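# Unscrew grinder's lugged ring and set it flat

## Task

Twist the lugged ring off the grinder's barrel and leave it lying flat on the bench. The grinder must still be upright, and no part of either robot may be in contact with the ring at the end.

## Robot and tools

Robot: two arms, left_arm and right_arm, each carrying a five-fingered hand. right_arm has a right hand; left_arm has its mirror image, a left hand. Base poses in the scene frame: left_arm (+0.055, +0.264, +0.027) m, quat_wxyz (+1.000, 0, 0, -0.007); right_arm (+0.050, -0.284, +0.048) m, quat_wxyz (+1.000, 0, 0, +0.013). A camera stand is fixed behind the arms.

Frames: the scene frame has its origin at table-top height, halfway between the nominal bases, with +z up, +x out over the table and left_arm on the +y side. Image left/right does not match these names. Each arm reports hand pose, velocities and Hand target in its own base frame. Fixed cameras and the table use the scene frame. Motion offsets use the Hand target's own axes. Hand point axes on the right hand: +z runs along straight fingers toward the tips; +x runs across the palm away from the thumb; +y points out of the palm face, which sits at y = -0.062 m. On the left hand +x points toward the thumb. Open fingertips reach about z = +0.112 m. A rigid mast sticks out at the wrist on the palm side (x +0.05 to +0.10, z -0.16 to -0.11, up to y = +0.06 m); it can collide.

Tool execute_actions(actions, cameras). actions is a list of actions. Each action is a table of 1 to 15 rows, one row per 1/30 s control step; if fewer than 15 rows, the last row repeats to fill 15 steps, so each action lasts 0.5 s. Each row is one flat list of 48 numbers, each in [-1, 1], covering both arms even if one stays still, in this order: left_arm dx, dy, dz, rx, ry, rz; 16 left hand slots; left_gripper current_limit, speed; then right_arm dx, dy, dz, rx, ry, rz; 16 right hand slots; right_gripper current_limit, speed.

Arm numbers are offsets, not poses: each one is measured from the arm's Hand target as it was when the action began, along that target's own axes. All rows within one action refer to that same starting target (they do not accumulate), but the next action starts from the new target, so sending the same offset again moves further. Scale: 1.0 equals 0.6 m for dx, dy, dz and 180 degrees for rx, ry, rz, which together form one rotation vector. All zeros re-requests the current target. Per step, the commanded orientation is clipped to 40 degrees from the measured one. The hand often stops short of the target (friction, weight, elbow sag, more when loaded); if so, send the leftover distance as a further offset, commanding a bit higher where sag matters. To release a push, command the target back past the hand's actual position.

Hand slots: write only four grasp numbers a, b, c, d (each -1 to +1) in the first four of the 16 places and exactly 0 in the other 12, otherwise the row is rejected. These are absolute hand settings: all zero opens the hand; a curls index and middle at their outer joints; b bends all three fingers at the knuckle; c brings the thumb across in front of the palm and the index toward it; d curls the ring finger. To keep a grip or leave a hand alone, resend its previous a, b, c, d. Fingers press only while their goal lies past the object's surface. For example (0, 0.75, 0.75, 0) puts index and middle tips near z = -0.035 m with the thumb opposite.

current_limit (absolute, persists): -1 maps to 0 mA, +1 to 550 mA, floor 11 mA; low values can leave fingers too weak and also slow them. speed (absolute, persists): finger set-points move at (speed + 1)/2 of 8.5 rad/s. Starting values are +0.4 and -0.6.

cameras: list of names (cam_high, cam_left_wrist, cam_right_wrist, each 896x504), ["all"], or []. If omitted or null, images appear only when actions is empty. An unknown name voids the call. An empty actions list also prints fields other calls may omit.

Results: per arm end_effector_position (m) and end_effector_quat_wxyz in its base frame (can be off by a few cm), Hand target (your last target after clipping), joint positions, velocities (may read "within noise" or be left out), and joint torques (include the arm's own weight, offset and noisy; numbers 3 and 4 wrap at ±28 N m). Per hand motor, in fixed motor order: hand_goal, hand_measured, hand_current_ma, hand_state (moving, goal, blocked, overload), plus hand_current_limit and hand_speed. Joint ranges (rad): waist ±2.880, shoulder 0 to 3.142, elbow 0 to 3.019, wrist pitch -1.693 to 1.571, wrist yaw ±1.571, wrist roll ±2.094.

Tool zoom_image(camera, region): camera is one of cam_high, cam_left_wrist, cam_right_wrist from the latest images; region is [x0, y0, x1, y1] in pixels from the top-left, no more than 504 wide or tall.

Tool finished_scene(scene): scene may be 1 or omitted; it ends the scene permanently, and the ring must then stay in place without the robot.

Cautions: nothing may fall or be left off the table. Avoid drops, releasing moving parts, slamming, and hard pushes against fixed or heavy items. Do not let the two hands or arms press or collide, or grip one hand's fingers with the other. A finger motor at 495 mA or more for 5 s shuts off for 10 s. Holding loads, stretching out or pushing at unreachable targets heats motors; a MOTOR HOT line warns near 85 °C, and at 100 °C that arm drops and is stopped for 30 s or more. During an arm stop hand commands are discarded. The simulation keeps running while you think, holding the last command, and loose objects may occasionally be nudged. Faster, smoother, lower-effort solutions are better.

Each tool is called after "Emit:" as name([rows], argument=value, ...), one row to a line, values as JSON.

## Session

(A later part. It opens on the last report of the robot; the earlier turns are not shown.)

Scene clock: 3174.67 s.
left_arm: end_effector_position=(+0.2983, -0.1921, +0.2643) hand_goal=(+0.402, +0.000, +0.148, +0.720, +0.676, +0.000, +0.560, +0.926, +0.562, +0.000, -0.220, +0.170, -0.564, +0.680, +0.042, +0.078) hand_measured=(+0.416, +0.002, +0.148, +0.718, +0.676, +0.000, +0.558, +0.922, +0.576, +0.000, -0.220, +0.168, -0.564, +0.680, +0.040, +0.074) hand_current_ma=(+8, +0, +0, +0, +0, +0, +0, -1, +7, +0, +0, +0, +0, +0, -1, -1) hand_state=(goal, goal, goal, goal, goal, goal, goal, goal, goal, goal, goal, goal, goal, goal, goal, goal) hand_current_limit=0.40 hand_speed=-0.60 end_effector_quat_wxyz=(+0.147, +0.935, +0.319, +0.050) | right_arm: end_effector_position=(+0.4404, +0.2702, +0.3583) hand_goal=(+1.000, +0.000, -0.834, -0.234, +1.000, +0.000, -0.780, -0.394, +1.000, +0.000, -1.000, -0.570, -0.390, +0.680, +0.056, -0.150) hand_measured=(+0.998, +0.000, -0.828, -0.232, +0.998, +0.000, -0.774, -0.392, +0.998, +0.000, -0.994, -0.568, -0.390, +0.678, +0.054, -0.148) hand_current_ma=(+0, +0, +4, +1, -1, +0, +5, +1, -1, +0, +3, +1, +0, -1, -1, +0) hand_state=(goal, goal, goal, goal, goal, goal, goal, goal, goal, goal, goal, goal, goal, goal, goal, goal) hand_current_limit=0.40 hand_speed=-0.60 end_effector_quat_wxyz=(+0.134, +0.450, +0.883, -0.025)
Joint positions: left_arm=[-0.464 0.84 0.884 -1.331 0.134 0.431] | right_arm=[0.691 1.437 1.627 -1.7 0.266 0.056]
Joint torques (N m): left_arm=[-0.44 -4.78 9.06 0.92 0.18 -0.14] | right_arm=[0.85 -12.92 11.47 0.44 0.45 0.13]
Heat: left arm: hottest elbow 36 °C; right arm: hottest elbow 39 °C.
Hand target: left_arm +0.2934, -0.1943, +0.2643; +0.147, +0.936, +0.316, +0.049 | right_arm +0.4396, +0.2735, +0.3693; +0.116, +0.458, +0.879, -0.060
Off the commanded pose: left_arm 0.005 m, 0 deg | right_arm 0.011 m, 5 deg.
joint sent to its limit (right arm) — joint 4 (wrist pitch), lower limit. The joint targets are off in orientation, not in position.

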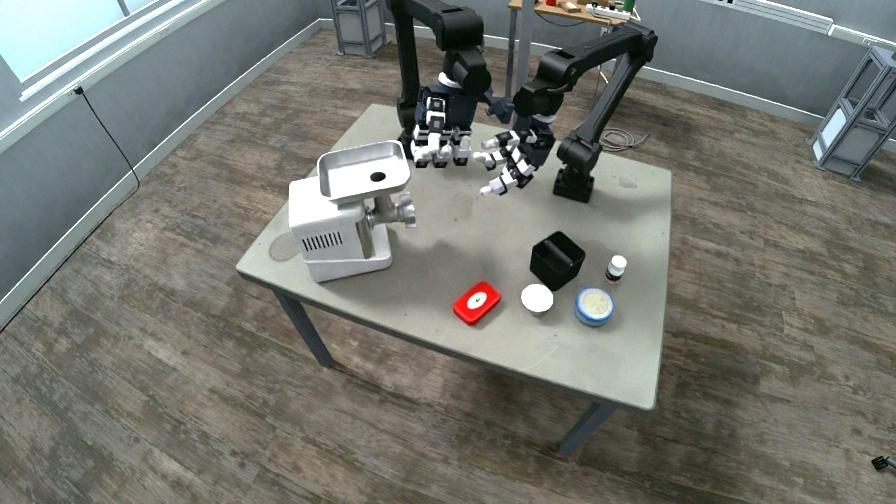

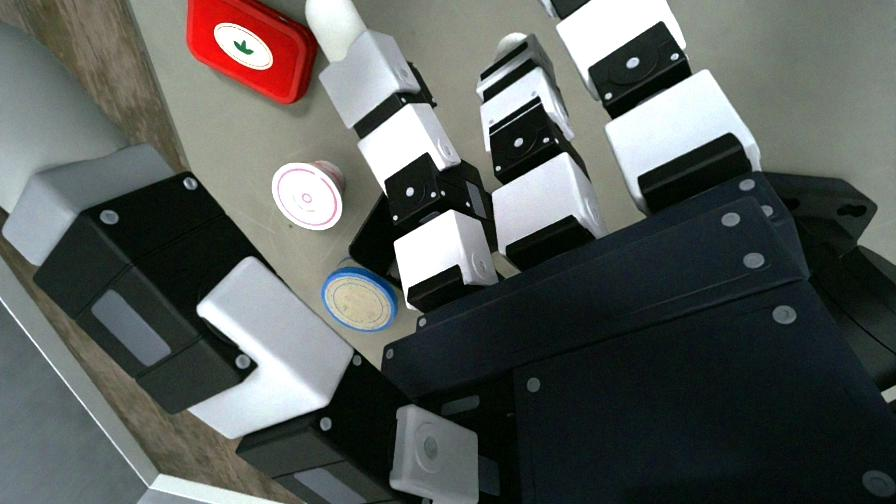

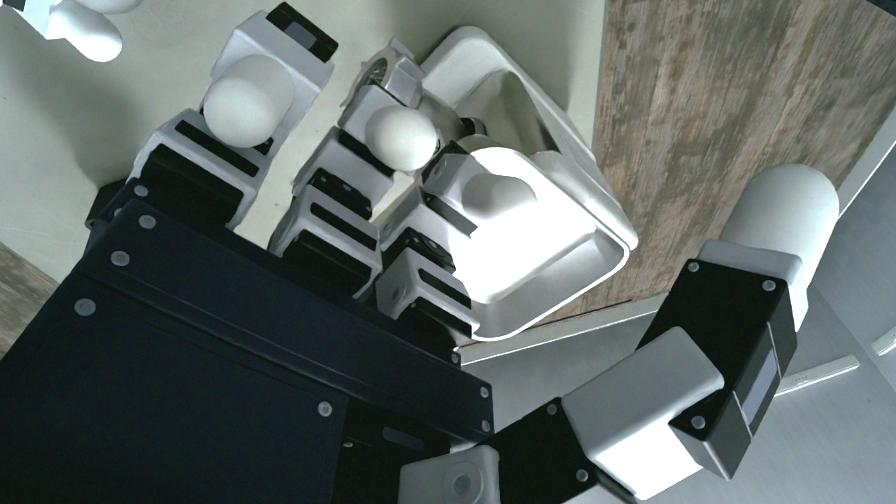

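Emit:
execute_actions([
  [[0.0667,-0.0212,-0.0068,0,0,0,0,0.1,0.75,0.5,0,0,0,0,0,0,0,0,0,0,0,0,0.4,-0.6,0.0,0,0,0,0,0,0.9,-0.4,0.7,1,0,0,0,0,0,0,0,0,0,0,0,0,0.4,-0.6]],
  [[0.0667,-0.0212,-0.0068,0,0,0,0,0.1,0.75,0.5,0,0,0,0,0,0,0,0,0,0,0,0,0.4,-0.6,0.0202,0,0.075,0,0,0,0.9,-0.4,0.7,1,0,0,0,0,0,0,0,0,0,0,0,0,0.4,-0.6]],
  [[0.0667,-0.0212,-0.0068,0,0,0,0,0.1,0.75,0.5,0,0,0,0,0,0,0,0,0,0,0,0,0.4,-0.6,0.0202,0,0.075,0,0,0,0.9,-0.4,0.7,1,0,0,0,0,0,0,0,0,0,0,0,0,0.4,-0.6]],
  [[0,0,0,0,0,0,0,0.1,0.75,0.5,0,0,0,0,0,0,0,0,0,0,0,0,0.4,-0.6,0.0202,0,0.075,0,0,0,0.9,-0.4,0.7,1,0,0,0,0,0,0,0,0,0,0,0,0,0.4,-0.6]],
], cameras=["all"])

Emit:
zoom_image(camera="cam_high", region=[370, 145, 490, 235])

Scene clock: 3193.40 s.
left_arm: end_effector_position=(+0.3527, -0.0920, +0.2451) hand_goal=(+0.402, +0.000, +0.148, +0.720, +0.676, +0.000, +0.560, +0.926, +0.562, +0.000, -0.220, +0.170, -0.564, +0.680, +0.042, +0.078) hand_measured=(+0.414, +0.002, +0.148, +0.718, +0.678, +0.000, +0.558, +0.922, +0.574, +0.000, -0.220, +0.168, -0.564, +0.680, +0.040, +0.074) hand_current_ma=(+6, +0, +0, +0, +0, +0, +0, -1, +6, +0, +0, +0, +0, +0, -1, -1) hand_state=(goal, goal, goal, goal, goal, goal, goal, goal, goal, goal, goal, goal, goal, goal, goal, goal) hand_current_limit=0.40 hand_speed=-0.60 end_effector_quat_wxyz=(+0.142, +0.937, +0.318, +0.037) | right_arm: end_effector_position=(+0.4399, +0.2670, +0.2231) hand_goal=(+1.000, +0.000, -0.834, -0.234, +1.000, +0.000, -0.780, -0.394, +1.000, +0.000, -1.000, -0.570, -0.390, +0.680, +0.056, -0.150) hand_measured=(+0.998, +0.000, -0.828, -0.232, +0.998, +0.000, -0.774, -0.392, +0.998, +0.000, -0.994, -0.568, -0.390, +0.678, +0.054, -0.148) hand_current_ma=(+0, +0, +3, +1, -1, +0, +4, +1, -1, +0, +3, +1, +0, -1, -1, +0) hand_state=(goal, goal, goal, goal, goal, goal, goal, goal, goal, goal, goal, goal, goal, goal, goal, goal) hand_current_limit=0.40 hand_speed=-0.60 end_effector_quat_wxyz=(+0.112, +0.459, +0.879, -0.071)
Joint positions: left_arm=[0.005 0.97 0.915 -1.351 0.246 0.901] | right_arm=[0.691 1.49 1.35 -1.476 0.262 0.089]
Joint torques (N m): left_arm=[1.85 -4.31 12.77 0.42 0.58 0.03] | right_arm=[1.2 -13.57 10.37 0.59 0.26 0.12]
Heat: left arm: hottest elbow 36 °C; right arm: hottest elbow 38 °C.
Hand target: left_arm +0.3647, -0.0897, +0.2641; +0.146, +0.936, +0.316, +0.049 | right_arm +0.4397, +0.2737, +0.2296; +0.116, +0.458, +0.879, -0.060
Off the commanded pose: left_arm 0.023 m, 2 deg | right_arm 0.009 m, 1 deg.

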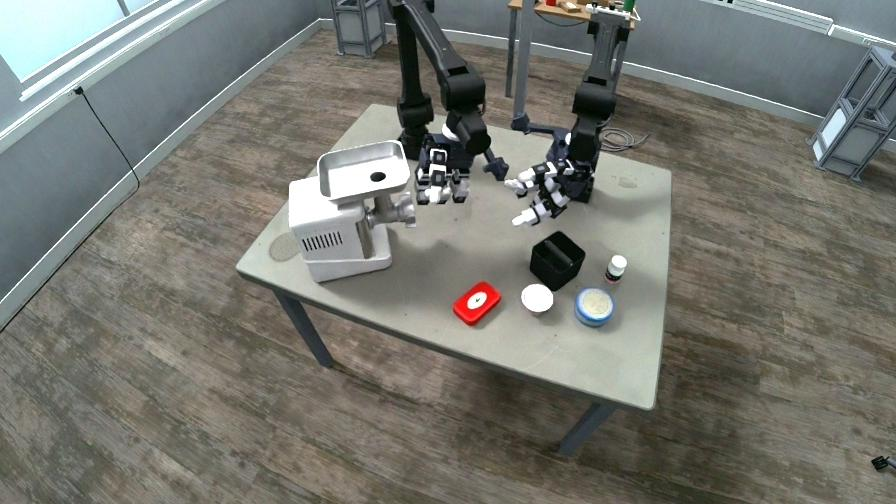

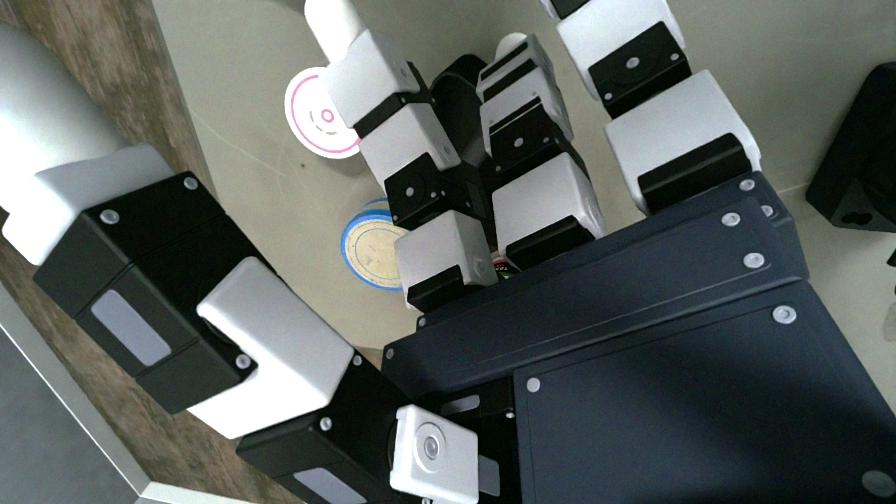

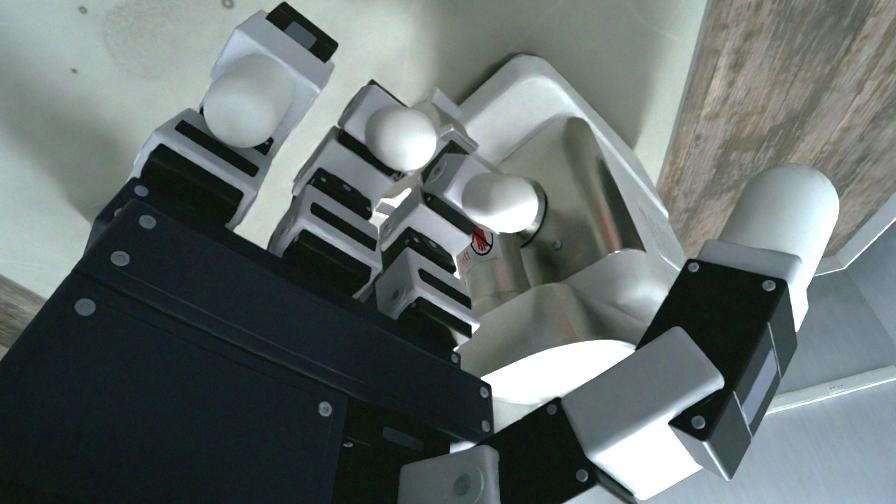

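Scaled by 4.200 from the camera's 896x504 image, which has a finer 1280x720 frame.

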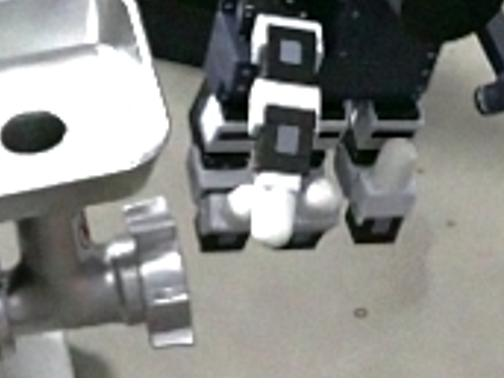

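Emit:
execute_actions([
  [[0,0,0,0,0,0,0,0.1,0.75,0.5,0,0,0,0,0,0,0,0,0,0,0,0,0.4,-0.6,0.0195,0.005,0.0723,0,0,0,0.9,-0.4,0.7,1,0,0,0,0,0,0,0,0,0,0,0,0,0.4,-0.6]],
  [[0,0,0,0,0,0,0,0.1,0.75,0.5,0,0,0,0,0,0,0,0,0,0,0,0,0.4,-0.6,-0.0547,0,0.0147,0,0,0,0.9,-0.4,0.7,1,0,0,0,0,0,0,0,0,0,0,0,0,0.6,-0.6]],
], cameras=["cam_high", "cam_right_wrist"])

Emit:
zoom_image(camera="cam_high", region=[370, 145, 490, 235])

Emit:
zoom_image(camera="cam_right_wrist", region=[300, 40, 560, 300])

Scene clock: 3208.73 s.
left_arm: end_effector_position=(+0.3527, -0.0920, +0.2451) hand_goal=(+0.402, +0.000, +0.148, +0.720, +0.676, +0.000, +0.560, +0.926, +0.562, +0.000, -0.220, +0.170, -0.564, +0.680, +0.042, +0.078) hand_measured=(+0.414, +0.002, +0.148, +0.718, +0.678, +0.000, +0.558, +0.922, +0.574, +0.000, -0.220, +0.168, -0.564, +0.680, +0.040, +0.074) hand_current_ma=(+6, +0, +0, +0, +0, +0, +0, -1, +6, +0, +0, +0, +0, +0, -1, -1) hand_state=(goal, goal, goal, goal, goal, goal, goal, goal, goal, goal, goal, goal, goal, goal, goal, goal) hand_current_limit=0.40 hand_speed=-0.60 end_effector_quat_wxyz=(+0.142, +0.937, +0.318, +0.037) | right_arm: end_effector_position=(+0.4584, +0.2484, +0.1763) hand_goal=(+1.000, +0.000, -0.834, -0.234, +1.000, +0.000, -0.780, -0.394, +1.000, +0.000, -1.000, -0.570, -0.390, +0.680, +0.056, -0.150) hand_measured=(+0.998, +0.000, -0.828, -0.232, +0.998, +0.000, -0.774, -0.392, +0.998, +0.000, -0.994, -0.568, -0.390, +0.678, +0.054, -0.148) hand_current_ma=(+0, +0, +3, +1, -1, +0, +4, +1, -1, +0, +3, +1, +0, -1, -1, +0) hand_state=(goal, goal, goal, goal, goal, goal, goal, goal, goal, goal, goal, goal, goal, goal, goal, goal) hand_current_limit=0.60 hand_speed=-0.60 end_effector_quat_wxyz=(+0.111, +0.458, +0.879, -0.071)
Joint positions: left_arm=[0.005 0.97 0.915 -1.351 0.246 0.901] | right_arm=[0.63 1.519 1.258 -1.338 0.263 0.022]
Joint torques (N m): left_arm=[1.79 -4.31 12.72 0.44 0.58 0.03] | right_arm=[-0.32 -14.56 9.68 0.64 0.3 -0.01]
Heat: left arm: hottest elbow 36 °C; right arm: hottest elbow 37 °C.
Hand target: left_arm +0.3647, -0.0897, +0.2641; +0.146, +0.936, +0.316, +0.049 | right_arm +0.4616, +0.2476, +0.1845; +0.116, +0.458, +0.879, -0.060
Off the commanded pose: left_arm 0.023 m, 2 deg | right_arm 0.009 m, 1 deg.
Images, in order (width x height): cam_high 896x504, cam_right_wrist 896x504.

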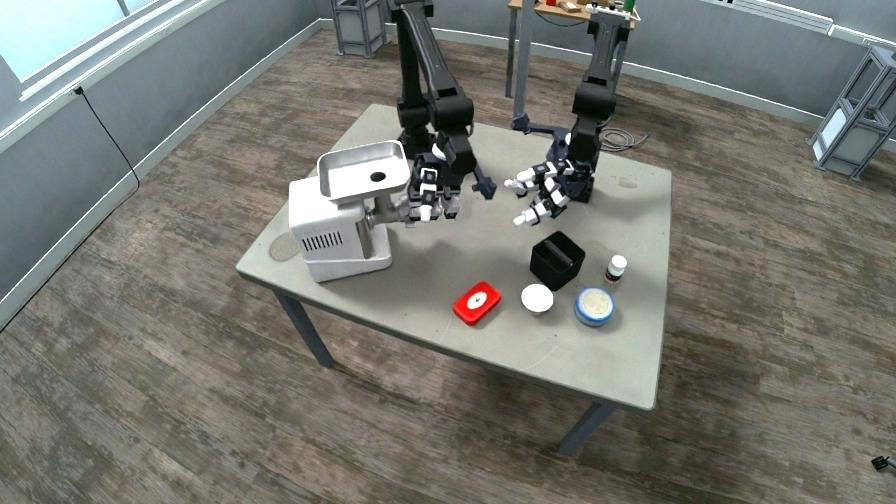

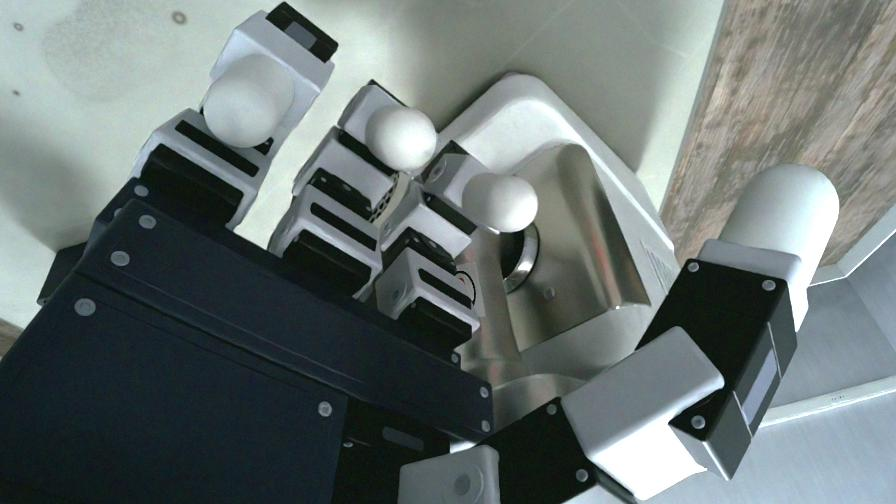

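Scaled by 4.200 from the camera's 896x504 image, which has a finer 1280x720 frame.

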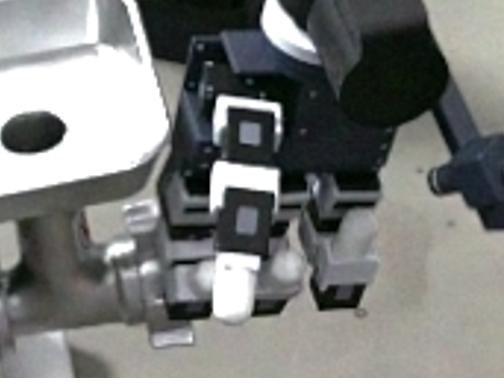

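Scaled by 1.938 from the camera's 896x504 image, which has a finer 1280x720 frame.

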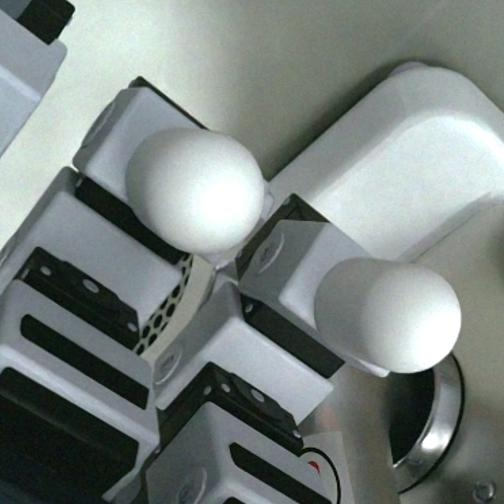

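Emit:
execute_actions([
  [[0,0,0,0,0,0,0,0.1,0.75,0.5,0,0,0,0,0,0,0,0,0,0,0,0,0.4,-0.6,-0.0058,0,0.036,0,0,0,0.9,-0.4,0.7,1,0,0,0,0,0,0,0,0,0,0,0,0,0.6,-0.6]],
])

Emit:
execute_actions([
  [[0,0,0,0,0,0,0,0.1,0.75,0.5,0,0,0,0,0,0,0,0,0,0,0,0,0.4,-0.6,0.004,0,0.025,0,0,0,0.9,-0.4,0.7,1,0,0,0,0,0,0,0,0,0,0,0,0,0.6,-0.6]],
], cameras=["cam_high", "cam_right_wrist"])

Emit:
zoom_image(camera="cam_high", region=[370, 145, 490, 235])

Emit:
zoom_image(camera="cam_right_wrist", region=[300, 40, 560, 300])

Scene clock: 3215.03 s.
left_arm: end_effector_position=(+0.3527, -0.0920, +0.2451) hand_goal=(+0.402, +0.000, +0.148, +0.720, +0.676, +0.000, +0.560, +0.926, +0.562, +0.000, -0.220, +0.170, -0.564, +0.680, +0.042, +0.078) hand_measured=(+0.414, +0.002, +0.148, +0.718, +0.678, +0.000, +0.558, +0.922, +0.574, +0.000, -0.220, +0.168, -0.564, +0.680, +0.040, +0.074) hand_current_ma=(+6, +0, +0, +0, +0, +0, +0, -1, +6, +0, +0, +0, +0, +0, -1, -1) hand_state=(goal, goal, goal, goal, goal, goal, goal, goal, goal, goal, goal, goal, goal, goal, goal, goal) hand_current_limit=0.40 hand_speed=-0.60 end_effector_quat_wxyz=(+0.142, +0.937, +0.318, +0.037) | right_arm: end_effector_position=(+0.4615, +0.2466, +0.1658) hand_goal=(+1.000, +0.000, -0.834, -0.234, +1.000, +0.000, -0.780, -0.394, +1.000, +0.000, -1.000, -0.570, -0.390, +0.680, +0.056, -0.150) hand_measured=(+1.000, +0.000, -0.828, -0.232, +0.998, +0.000, -0.774, -0.392, +0.998, +0.000, -0.994, -0.568, -0.390, +0.678, +0.054, -0.148) hand_current_ma=(+0, +0, +3, +1, -1, +0, +4, +1, -1, +0, +3, +1, +0, -1, -2, +0) hand_state=(goal, goal, goal, goal, goal, goal, goal, goal, goal, goal, goal, goal, goal, goal, goal, goal) hand_current_limit=0.60 hand_speed=-0.60 end_effector_quat_wxyz=(+0.115, +0.454, +0.881, -0.062)
Joint positions: left_arm=[0.005 0.97 0.915 -1.351 0.246 0.901] | right_arm=[0.62 1.517 1.224 -1.282 0.263 0.002]
Joint torques (N m): left_arm=[1.79 -4.25 12.78 0.44 0.61 0.02] | right_arm=[-1.38 -12.92 9.13 0.9 0.28 -0.02]
Heat: left arm: hottest elbow 36 °C; right arm: hottest elbow 37 °C.
Hand target: left_arm +0.3647, -0.0897, +0.2641; +0.146, +0.936, +0.316, +0.049 | right_arm +0.4668, +0.2401, +0.1646; +0.116, +0.458, +0.879, -0.060
Off the commanded pose: left_arm 0.023 m, 2 deg | right_arm 0.008 m, 1 deg.

Scene clock: 3215.73 s.
left_arm: end_effector_position=(+0.3527, -0.0920, +0.2451) hand_goal=(+0.402, +0.000, +0.148, +0.720, +0.676, +0.000, +0.560, +0.926, +0.562, +0.000, -0.220, +0.170, -0.564, +0.680, +0.042, +0.078) hand_measured=(+0.414, +0.002, +0.148, +0.718, +0.678, +0.000, +0.558, +0.922, +0.574, +0.000, -0.220, +0.168, -0.564, +0.680, +0.040, +0.074) hand_current_ma=(+6, +0, +0, +0, +0, +0, +0, -1, +6, +0, +0, +0, +0, +0, -1, -1) hand_state=(goal, goal, goal, goal, goal, goal, goal, goal, goal, goal, goal, goal, goal, goal, goal, goal) hand_current_limit=0.40 hand_speed=-0.60 end_effector_quat_wxyz=(+0.142, +0.937, +0.318, +0.037) | right_arm: end_effector_position=(+0.4633, +0.2475, +0.1662) hand_goal=(+1.000, +0.000, -0.834, -0.234, +1.000, +0.000, -0.780, -0.394, +1.000, +0.000, -1.000, -0.570, -0.390, +0.680, +0.056, -0.150) hand_measured=(+1.000, +0.000, -0.828, -0.232, +0.998, +0.000, -0.774, -0.392, +0.998, +0.000, -0.994, -0.568, -0.390, +0.678, +0.054, -0.148) hand_current_ma=(+0, +0, +3, +1, -1, +0, +4, +1, -1, +0, +3, +1, +0, -1, -2, +0) hand_state=(goal, goal, goal, goal, goal, goal, goal, goal, goal, goal, goal, goal, goal, goal, goal, goal) hand_current_limit=0.60 hand_speed=-0.60 end_effector_quat_wxyz=(+0.121, +0.455, +0.881, -0.053)
Joint positions: left_arm=[0.005 0.97 0.915 -1.351 0.246 0.901] | right_arm=[0.62 1.511 1.213 -1.257 0.265 0.002]
Joint torques (N m): left_arm=[1.61 -4.6 12.71 0.35 0.58 0.05] | right_arm=[-1.49 -11.75 7.66 1.5 0.19 -0.03]
Heat: left arm: hottest elbow 36 °C; right arm: hottest elbow 37 °C.
Hand target: left_arm +0.3647, -0.0897, +0.2641; +0.146, +0.936, +0.316, +0.049 | right_arm +0.4677, +0.2391, +0.1495; +0.116, +0.458, +0.879, -0.060
Off the commanded pose: left_arm 0.023 m, 2 deg | right_arm 0.019 m, 1 deg.
Images, in order (width x height): cam_high 896x504, cam_right_wrist 896x504.

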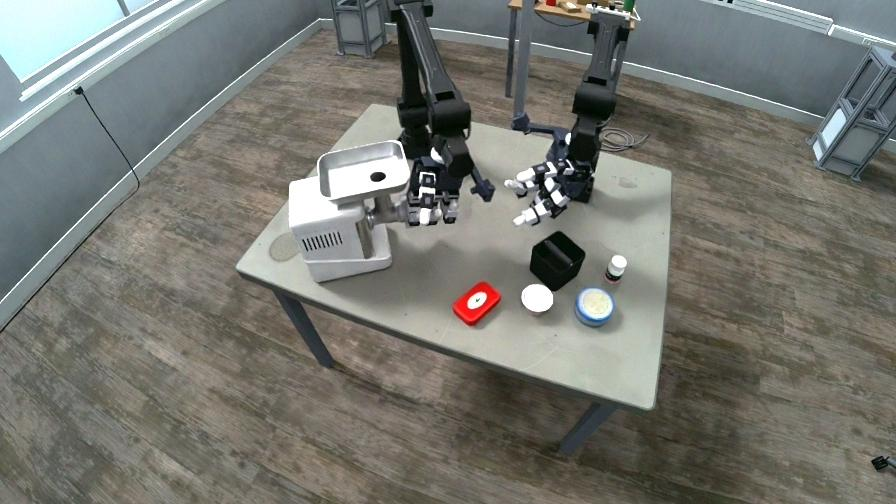

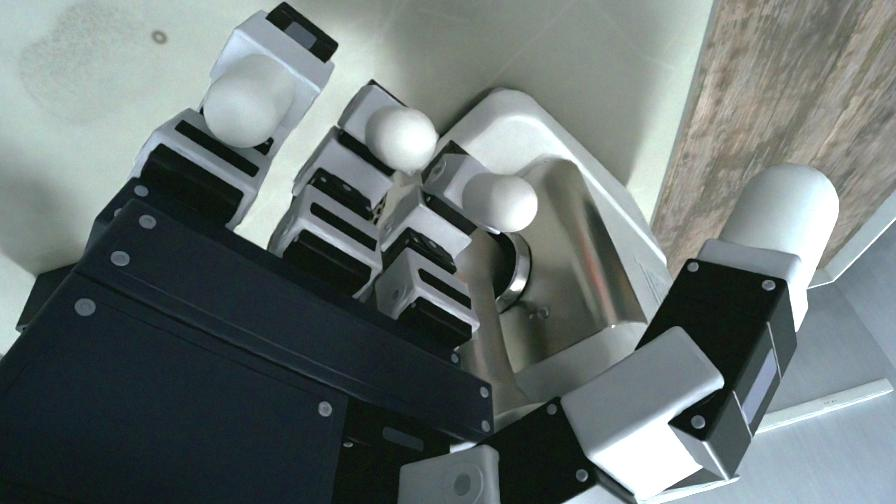

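Scaled by 4.200 from the camera's 896x504 image, which has a finer 1280x720 frame.

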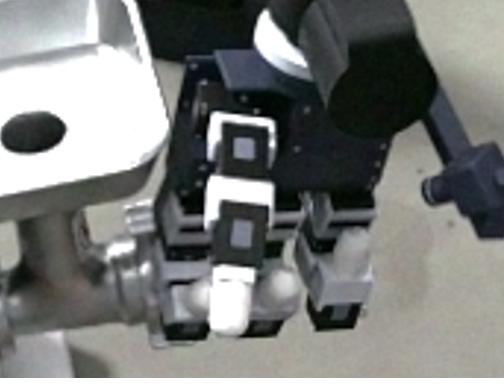

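Scaled by 1.938 from the camera's 896x504 image, which has a finer 1280x720 frame.

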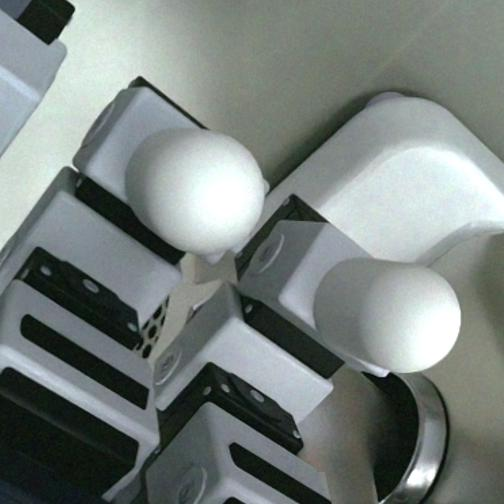

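Emit:
execute_actions([
  [[0.1,-0.05,0,0,0,0,0,0.1,0.75,0.5,0,0,0,0,0,0,0,0,0,0,0,0,0.4,-0.6,0.01,0,-0.035,0,0,0,0.9,-0.4,0.7,1,0,0,0,0,0,0,0,0,0,0,0,0,0.6,-0.6]],
  [[0,0,0,0,0,0,0,0.1,0.75,0.5,0,0,0,0,0,0,0,0,0,0,0,0,0.4,-0.6,0.02,-0.005,0.015,0,0,0,0.9,-0.4,0.7,1,0,0,0,0,0,0,0,0,0,0,0,0,0.6,-0.6]],
  [[0,0,0,0,0,0,0,0.1,0.75,0.5,0,0,0,0,0,0,0,0,0,0,0,0,0.4,-0.6,0.008,0,0.03,0,0,0,0.9,-0.4,0.7,1,0,0,0,0,0,0,0,0,0,0,0,0,0.6,-0.6]],
])

Emit:
execute_actions([
  [[0,0,0,0,0,0,0,0.1,0.75,0.5,0,0,0,0,0,0,0,0,0,0,0,0,0.4,-0.6,0.008,0,0.03,0,0,0,0.9,-0.4,0.7,1,0,0,0,0,0,0,0,0,0,0,0,0,0.6,-0.6]],
], cameras=["cam_high", "cam_right_wrist"])

Emit:
zoom_image(camera="cam_high", region=[370, 145, 490, 235])

Emit:
zoom_image(camera="cam_right_wrist", region=[300, 40, 560, 300])

Scene clock: 3259.70 s.
left_arm: end_effector_position=(+0.3812, -0.0336, +0.2375) hand_goal=(+0.402, +0.000, +0.148, +0.720, +0.676, +0.000, +0.560, +0.926, +0.562, +0.000, -0.220, +0.170, -0.564, +0.680, +0.042, +0.078) hand_measured=(+0.414, +0.002, +0.148, +0.718, +0.678, +0.000, +0.558, +0.922, +0.574, +0.000, -0.220, +0.168, -0.564, +0.680, +0.040, +0.074) hand_current_ma=(+6, +0, +0, +0, +0, +0, +0, -1, +6, +0, +0, +0, +0, +0, -1, -1) hand_state=(goal, goal, goal, goal, goal, goal, goal, goal, goal, goal, goal, goal, goal, goal, goal, goal) hand_current_limit=0.40 hand_speed=-0.60 end_effector_quat_wxyz=(+0.144, +0.935, +0.321, +0.033) | right_arm: end_effector_position=(+0.4608, +0.2484, +0.1668) hand_goal=(+1.000, +0.000, -0.834, -0.234, +1.000, +0.000, -0.780, -0.394, +1.000, +0.000, -1.000, -0.570, -0.390, +0.680, +0.056, -0.150) hand_measured=(+1.000, +0.000, -0.828, -0.232, +0.998, +0.000, -0.774, -0.392, +0.998, +0.000, -0.994, -0.568, -0.390, +0.678, +0.054, -0.148) hand_current_ma=(+0, +0, +3, +1, -1, +0, +4, +1, -1, +0, +3, +1, +0, -1, -2, +0) hand_state=(goal, goal, goal, goal, goal, goal, goal, goal, goal, goal, goal, goal, goal, goal, goal, goal) hand_current_limit=0.60 hand_speed=-0.60 end_effector_quat_wxyz=(+0.132, +0.460, +0.877, -0.050)
Joint positions: left_arm=[0.207 1.085 0.97 -1.351 0.278 1.101] | right_arm=[0.633 1.502 1.198 -1.24 0.281 0.025]
Joint torques (N m): left_arm=[0.97 -5.95 12.49 0.64 0.67 0.04] | right_arm=[1.2 -10.46 6.76 1.46 -0.49 0.16]
Heat: left arm: hottest elbow 37 °C; right arm: hottest elbow 35 °C.
Hand target: left_arm +0.3951, -0.0306, +0.2549; +0.146, +0.936, +0.316, +0.049 | right_arm +0.4536, +0.2541, +0.1378; +0.116, +0.458, +0.879, -0.060
Off the commanded pose: left_arm 0.022 m, 2 deg | right_arm 0.030 m, 2 deg.

Scene clock: 3260.40 s.
left_arm: end_effector_position=(+0.3812, -0.0336, +0.2375) hand_goal=(+0.402, +0.000, +0.148, +0.720, +0.676, +0.000, +0.560, +0.926, +0.562, +0.000, -0.220, +0.170, -0.564, +0.680, +0.042, +0.078) hand_measured=(+0.414, +0.002, +0.148, +0.718, +0.678, +0.000, +0.558, +0.922, +0.574, +0.000, -0.220, +0.168, -0.564, +0.680, +0.040, +0.074) hand_current_ma=(+6, +0, +0, +0, +0, +0, +0, -1, +6, +0, +0, +0, +0, +0, -1, -1) hand_state=(goal, goal, goal, goal, goal, goal, goal, goal, goal, goal, goal, goal, goal, goal, goal, goal) hand_current_limit=0.40 hand_speed=-0.60 end_effector_quat_wxyz=(+0.144, +0.935, +0.321, +0.033) | right_arm: end_effector_position=(+0.4599, +0.2481, +0.1688) hand_goal=(+1.000, +0.000, -0.834, -0.234, +1.000, +0.000, -0.780, -0.394, +1.000, +0.000, -1.000, -0.570, -0.390, +0.680, +0.056, -0.150) hand_measured=(+1.002, +0.000, -0.828, -0.232, +0.998, +0.000, -0.774, -0.392, +0.998, +0.000, -0.994, -0.568, -0.390, +0.678, +0.054, -0.148) hand_current_ma=(+0, +0, +3, +1, -1, +0, +4, +1, -1, +0, +3, +1, +0, -1, -2, +0) hand_state=(goal, goal, goal, goal, goal, goal, goal, goal, goal, goal, goal, goal, goal, goal, goal, goal) hand_current_limit=0.60 hand_speed=-0.60 end_effector_quat_wxyz=(+0.141, +0.461, +0.875, -0.040)
Joint positions: left_arm=[0.207 1.085 0.97 -1.351 0.278 1.101] | right_arm=[0.637 1.486 1.177 -1.211 0.29 0.03]
Joint torques (N m): left_arm=[0.85 -5.83 12.46 0.62 0.65 0.04] | right_arm=[0.79 -7.41 5.59 2.24 -0.82 0.17]
Heat: left arm: hottest elbow 37 °C; right arm: hottest elbow 35 °C.
Hand target: left_arm +0.3951, -0.0306, +0.2549; +0.146, +0.936, +0.316, +0.049 | right_arm +0.4535, +0.2541, +0.1192; +0.116, +0.458, +0.879, -0.060
Off the commanded pose: left_arm 0.022 m, 2 deg | right_arm 0.050 m, 4 deg.
Images, in order (width x height): cam_high 896x504, cam_right_wrist 896x504.

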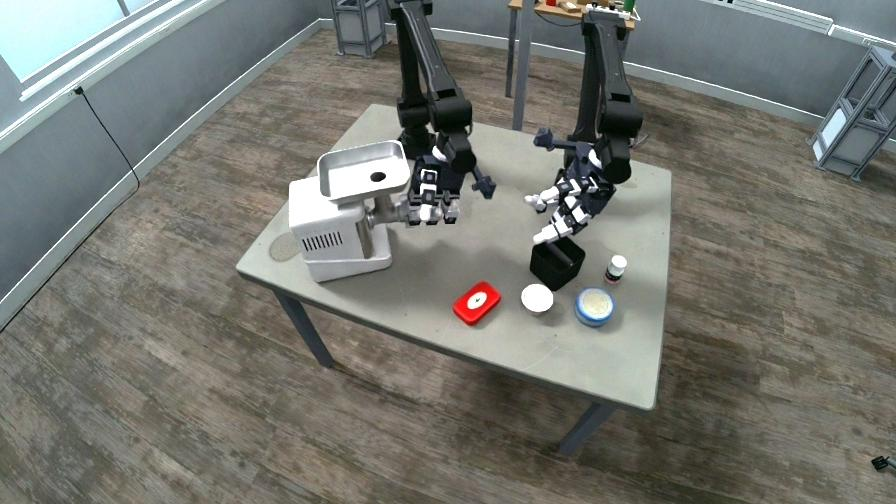

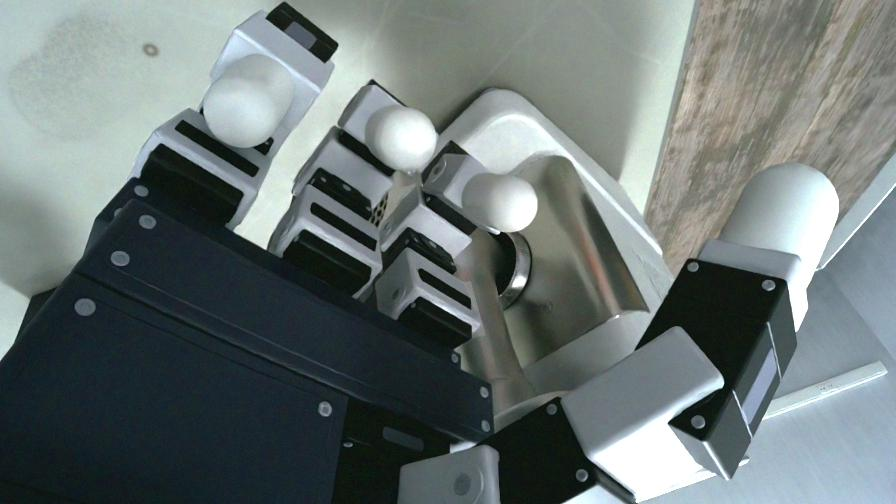

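Scaled by 4.200 from the camera's 896x504 image, which has a finer 1280x720 frame.

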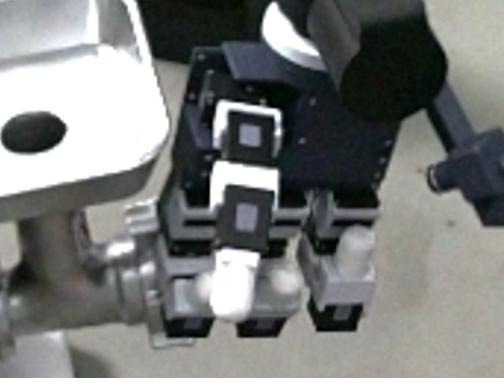

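Scaled by 1.938 from the camera's 896x504 image, which has a finer 1280x720 frame.

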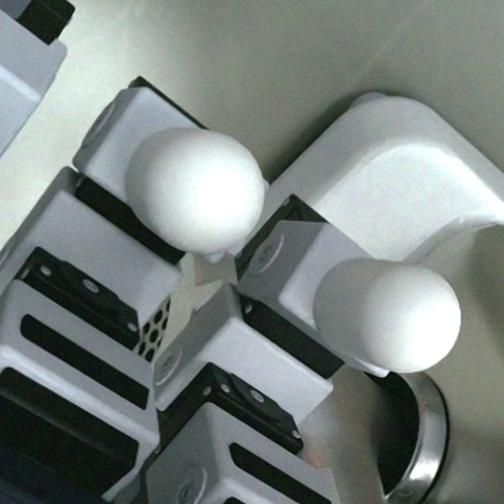

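Emit:
execute_actions(actions=[])

Scene clock: 3274.43 s.
left_arm: end_effector_position=(+0.3812, -0.0336, +0.2375) hand_goal=(+0.402, +0.000, +0.148, +0.720, +0.676, +0.000, +0.560, +0.926, +0.562, +0.000, -0.220, +0.170, -0.564, +0.680, +0.042, +0.078) hand_measured=(+0.414, +0.002, +0.148, +0.718, +0.678, +0.000, +0.558, +0.922, +0.574, +0.000, -0.220, +0.168, -0.564, +0.680, +0.040, +0.074) hand_current_ma=(+6, +0, +0, +0, +0, +0, +0, -1, +6, +0, +0, +0, +0, +0, -1, -1) hand_state=(goal, goal, goal, goal, goal, goal, goal, goal, goal, goal, goal, goal, goal, goal, goal, goal) hand_current_limit=0.40 hand_speed=-0.60 end_effector_quat_wxyz=(+0.144, +0.935, +0.321, +0.033) | right_arm: end_effector_position=(+0.4599, +0.2480, +0.1688) hand_goal=(+1.000, +0.000, -0.834, -0.234, +1.000, +0.000, -0.780, -0.394, +1.000, +0.000, -1.000, -0.570, -0.390, +0.680, +0.056, -0.150) hand_measured=(+1.002, +0.000, -0.828, -0.232, +0.998, +0.000, -0.774, -0.392, +0.998, +0.000, -0.994, -0.568, -0.390, +0.678, +0.054, -0.148) hand_current_ma=(+0, +0, +3, +1, -1, +0, +4, +1, -1, +0, +3, +1, +0, -1, -2, +0) hand_state=(goal, goal, goal, goal, goal, goal, goal, goal, goal, goal, goal, goal, goal, goal, goal, goal) hand_current_limit=0.60 hand_speed=-0.60 end_effector_quat_wxyz=(+0.141, +0.462, +0.875, -0.040)
Joint positions: left_arm=[0.207 1.085 0.97 -1.351 0.278 1.101] | right_arm=[0.637 1.486 1.177 -1.211 0.29 0.03]
Joint velocities: within noise
Joint torques (N m): left_arm=[1.14 -6.01 12.41 0.59 0.66 0.02] | right_arm=[0.91 -7.71 5.64 2.26 -0.83 0.14]
Heat: left arm: hottest elbow 37 °C; right arm: hottest elbow 34 °C.
Hand target: left_arm +0.3951, -0.0306, +0.2549; +0.146, +0.936, +0.316, +0.049 | right_arm +0.4535, +0.2541, +0.1192; +0.116, +0.458, +0.879, -0.060
Off the commanded pose: left_arm 0.022 m, 2 deg | right_arm 0.050 m, 4 deg.

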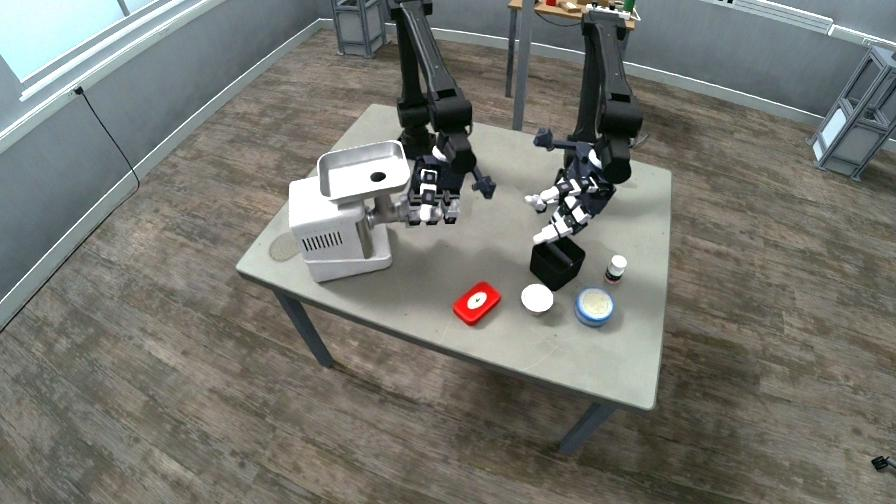

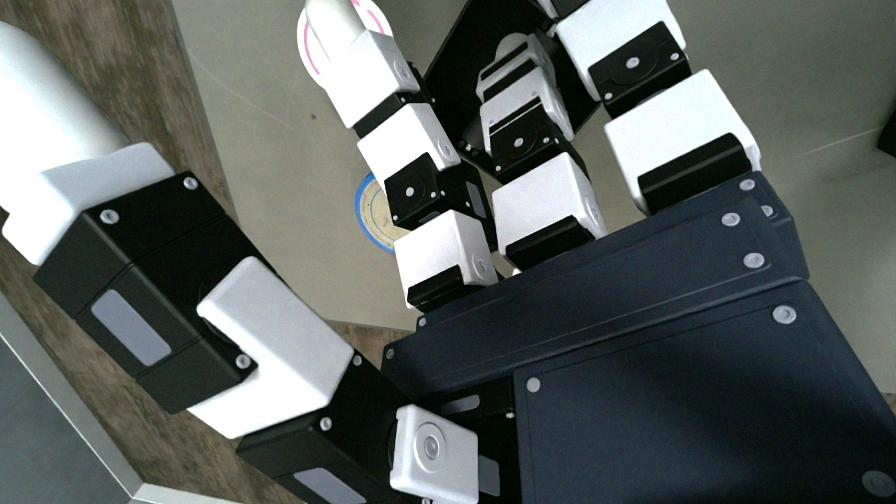

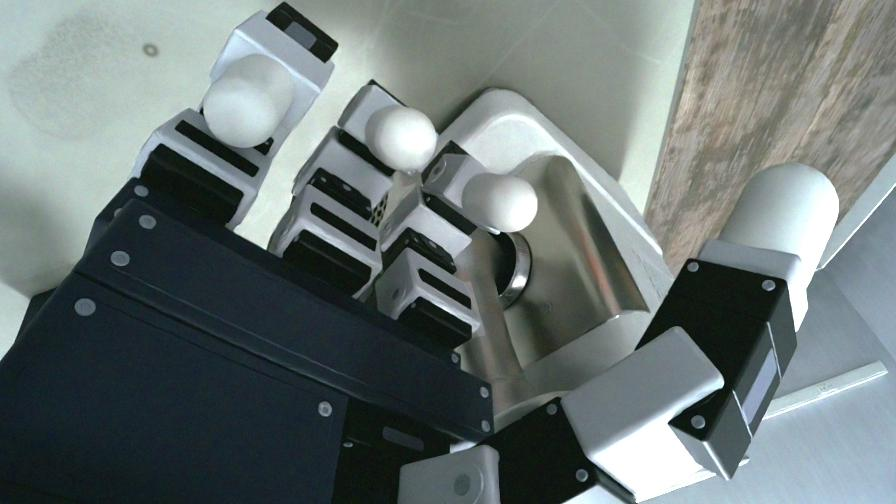

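Emit:
zoom_image(camera="cam_high", region=[350, 140, 510, 260])

Emit:
zoom_image(camera="cam_right_wrist", region=[260, 60, 640, 440])

Scaled by 3.150 from the camera's 896x504 image, which has a finer 1280x720 frame.

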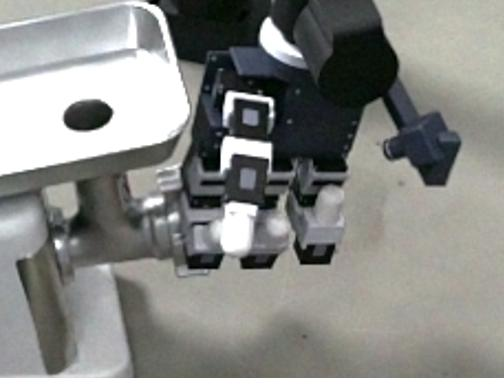

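Scaled by 1.326 from the camera's 896x504 image, which has a finer 1280x720 frame.

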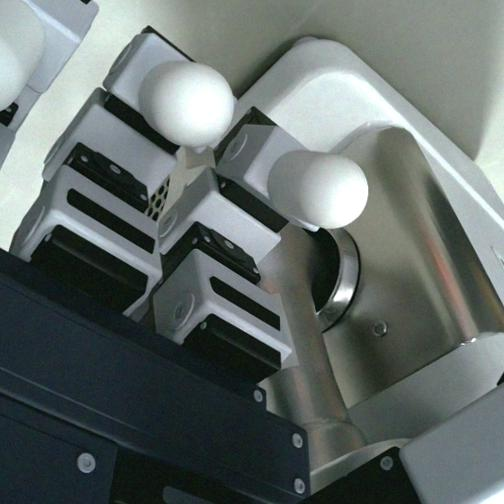

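Emit:
execute_actions([
  [[0,0,0,0,0,0,0,0.1,0.75,0.5,0,0,0,0,0,0,0,0,0,0,0,0,0.4,-0.6,0,0,0.04,0,0,0,0.9,-0.4,0.7,1,0,0,0,0,0,0,0,0,0,0,0,0,0.6,-0.6]],
], cameras=["cam_high"])

Emit:
zoom_image(camera="cam_high", region=[385, 185, 430, 230])

Scene clock: 3280.23 s.
left_arm: end_effector_position=(+0.3812, -0.0336, +0.2375) hand_goal=(+0.402, +0.000, +0.148, +0.720, +0.676, +0.000, +0.560, +0.926, +0.562, +0.000, -0.220, +0.170, -0.564, +0.680, +0.042, +0.078) hand_measured=(+0.414, +0.002, +0.148, +0.718, +0.678, +0.000, +0.558, +0.922, +0.574, +0.000, -0.220, +0.168, -0.564, +0.680, +0.040, +0.074) hand_current_ma=(+6, +0, +0, +0, +0, +0, +0, -1, +6, +0, +0, +0, +0, +0, -1, -1) hand_state=(goal, goal, goal, goal, goal, goal, goal, goal, goal, goal, goal, goal, goal, goal, goal, goal) hand_current_limit=0.40 hand_speed=-0.60 end_effector_quat_wxyz=(+0.144, +0.935, +0.321, +0.033) | right_arm: end_effector_position=(+0.4597, +0.2479, +0.1720) hand_goal=(+1.000, +0.000, -0.834, -0.234, +1.000, +0.000, -0.780, -0.394, +1.000, +0.000, -1.000, -0.570, -0.390, +0.680, +0.056, -0.150) hand_measured=(+1.002, +0.000, -0.828, -0.232, +0.998, +0.000, -0.774, -0.392, +0.998, +0.000, -0.994, -0.568, -0.390, +0.678, +0.054, -0.148) hand_current_ma=(+1, +0, +3, +1, -1, +0, +4, +1, -1, +0, +3, +1, +0, -1, -2, +0) hand_state=(goal, goal, goal, goal, goal, goal, goal, goal, goal, goal, goal, goal, goal, goal, goal, goal) hand_current_limit=0.60 hand_speed=-0.60 end_effector_quat_wxyz=(+0.150, +0.463, +0.873, -0.023)
Joint positions: left_arm=[0.207 1.085 0.97 -1.351 0.278 1.101] | right_arm=[0.638 1.463 1.149 -1.167 0.292 0.03]
Joint torques (N m): left_arm=[1.08 -5.95 12.42 0.64 0.68 0.02] | right_arm=[-0.09 -4.19 4.12 2.92 -0.96 0.04]
Heat: left arm: hottest elbow 38 °C; right arm: hottest elbow 33 °C.
Hand target: left_arm +0.3951, -0.0306, +0.2549; +0.146, +0.936, +0.316, +0.049 | right_arm +0.4571, +0.2490, +0.0959; +0.116, +0.458, +0.879, -0.060
Off the commanded pose: left_arm 0.022 m, 2 deg | right_arm 0.076 m, 6 deg.
Images, in order (width x height): cam_high 896x504.

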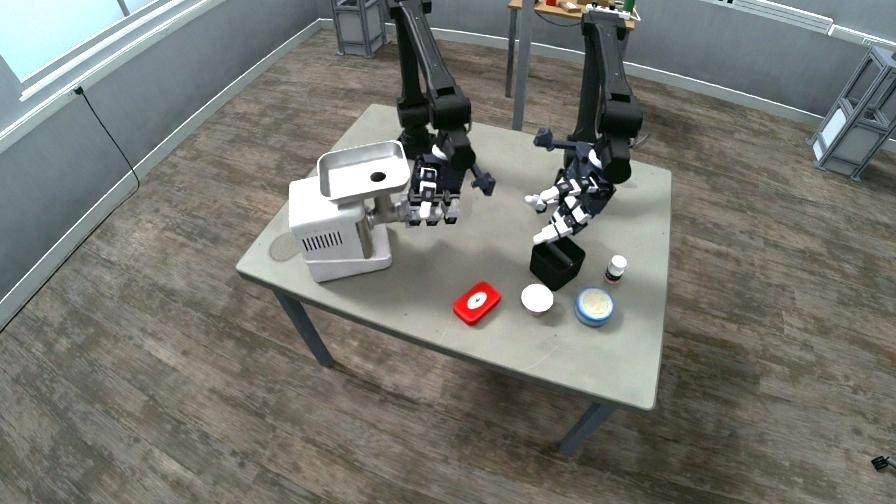

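Scaled by 11.200 from the camera's 896x504 image, which has a finer 1280x720 frame.

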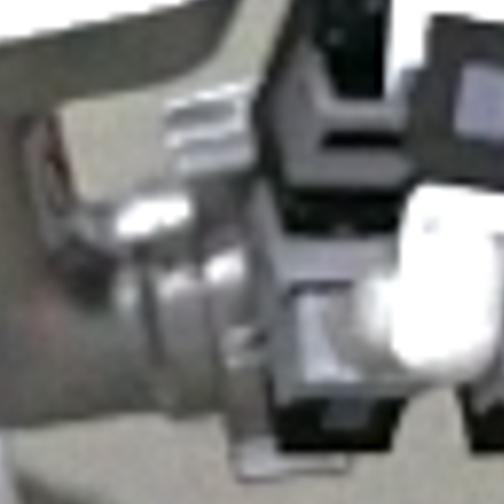

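Emit:
execute_actions([
  [[0,0,0,0,0,0,0,0.1,0.75,0.5,0,0,0,0,0,0,0,0,0,0,0,0,0.4,-0.6,0,0,0.04,0,0,0,0.9,-0.4,0.7,1,0,0,0,0,0,0,0,0,0,0,0,0,0.6,-0.6]],
], cameras=["cam_high","cam_right_wrist"])

Emit:
zoom_image(camera="cam_high", region=[385, 185, 430, 230])

Scene clock: 3310.87 s.
left_arm: end_effector_position=(+0.3812, -0.0336, +0.2375) hand_goal=(+0.402, +0.000, +0.148, +0.720, +0.676, +0.000, +0.560, +0.926, +0.562, +0.000, -0.220, +0.170, -0.564, +0.680, +0.042, +0.078) hand_measured=(+0.414, +0.002, +0.148, +0.718, +0.678, +0.000, +0.558, +0.922, +0.574, +0.000, -0.220, +0.168, -0.564, +0.680, +0.040, +0.074) hand_current_ma=(+6, +0, +0, +0, +0, +0, +0, -1, +6, +0, +0, +0, +0, +0, -1, -1) hand_state=(goal, goal, goal, goal, goal, goal, goal, goal, goal, goal, goal, goal, goal, goal, goal, goal) hand_current_limit=0.40 hand_speed=-0.60 end_effector_quat_wxyz=(+0.144, +0.935, +0.321, +0.033) | right_arm: end_effector_position=(+0.4586, +0.2470, +0.1741) hand_goal=(+1.000, +0.000, -0.834, -0.234, +1.000, +0.000, -0.780, -0.394, +1.000, +0.000, -1.000, -0.570, -0.390, +0.680, +0.056, -0.150) hand_measured=(+1.002, +0.000, -0.828, -0.232, +0.998, +0.000, -0.774, -0.392, +0.998, +0.000, -0.994, -0.568, -0.390, +0.678, +0.054, -0.148) hand_current_ma=(+1, +0, +3, +1, -1, +0, +4, +1, -1, +0, +3, +1, +0, -1, -2, +0) hand_state=(goal, goal, goal, goal, goal, goal, goal, goal, goal, goal, goal, goal, goal, goal, goal, goal) hand_current_limit=0.60 hand_speed=-0.60 end_effector_quat_wxyz=(+0.159, +0.465, +0.871, -0.008)
Joint positions: left_arm=[0.207 1.085 0.97 -1.351 0.278 1.101] | right_arm=[0.638 1.441 1.121 -1.125 0.294 0.03]
Joint torques (N m): left_arm=[1.2 -5.95 12.41 0.55 0.66 0.05] | right_arm=[-1.32 -0.97 2.61 3.73 -1.14 -0.05]
Heat: left arm: hottest elbow 38 °C; right arm: hottest elbow 32 °C.
Hand target: left_arm +0.3951, -0.0306, +0.2549; +0.146, +0.936, +0.316, +0.049 | right_arm +0.4608, +0.2440, +0.0728; +0.116, +0.458, +0.879, -0.060
Off the commanded pose: left_arm 0.022 m, 2 deg | right_arm 0.101 m, 8 deg.
Images, in order (width x height): cam_high 896x504, cam_right_wrist 896x504.

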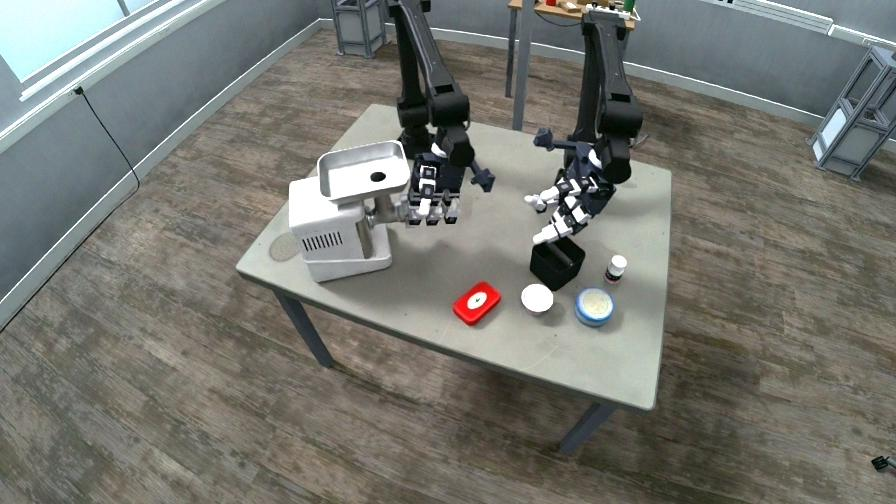

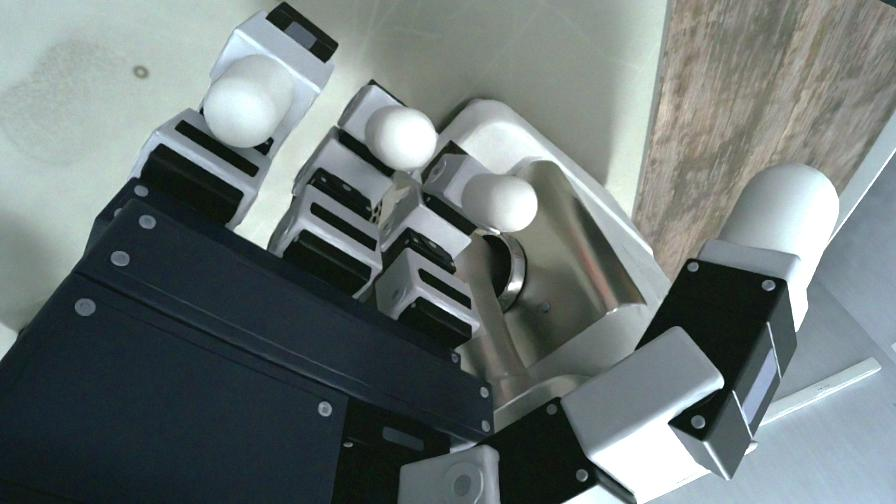

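Scaled by 11.200 from the camera's 896x504 image, which has a finer 1280x720 frame.

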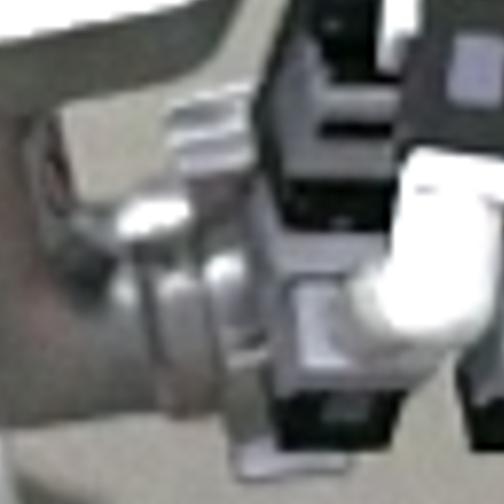

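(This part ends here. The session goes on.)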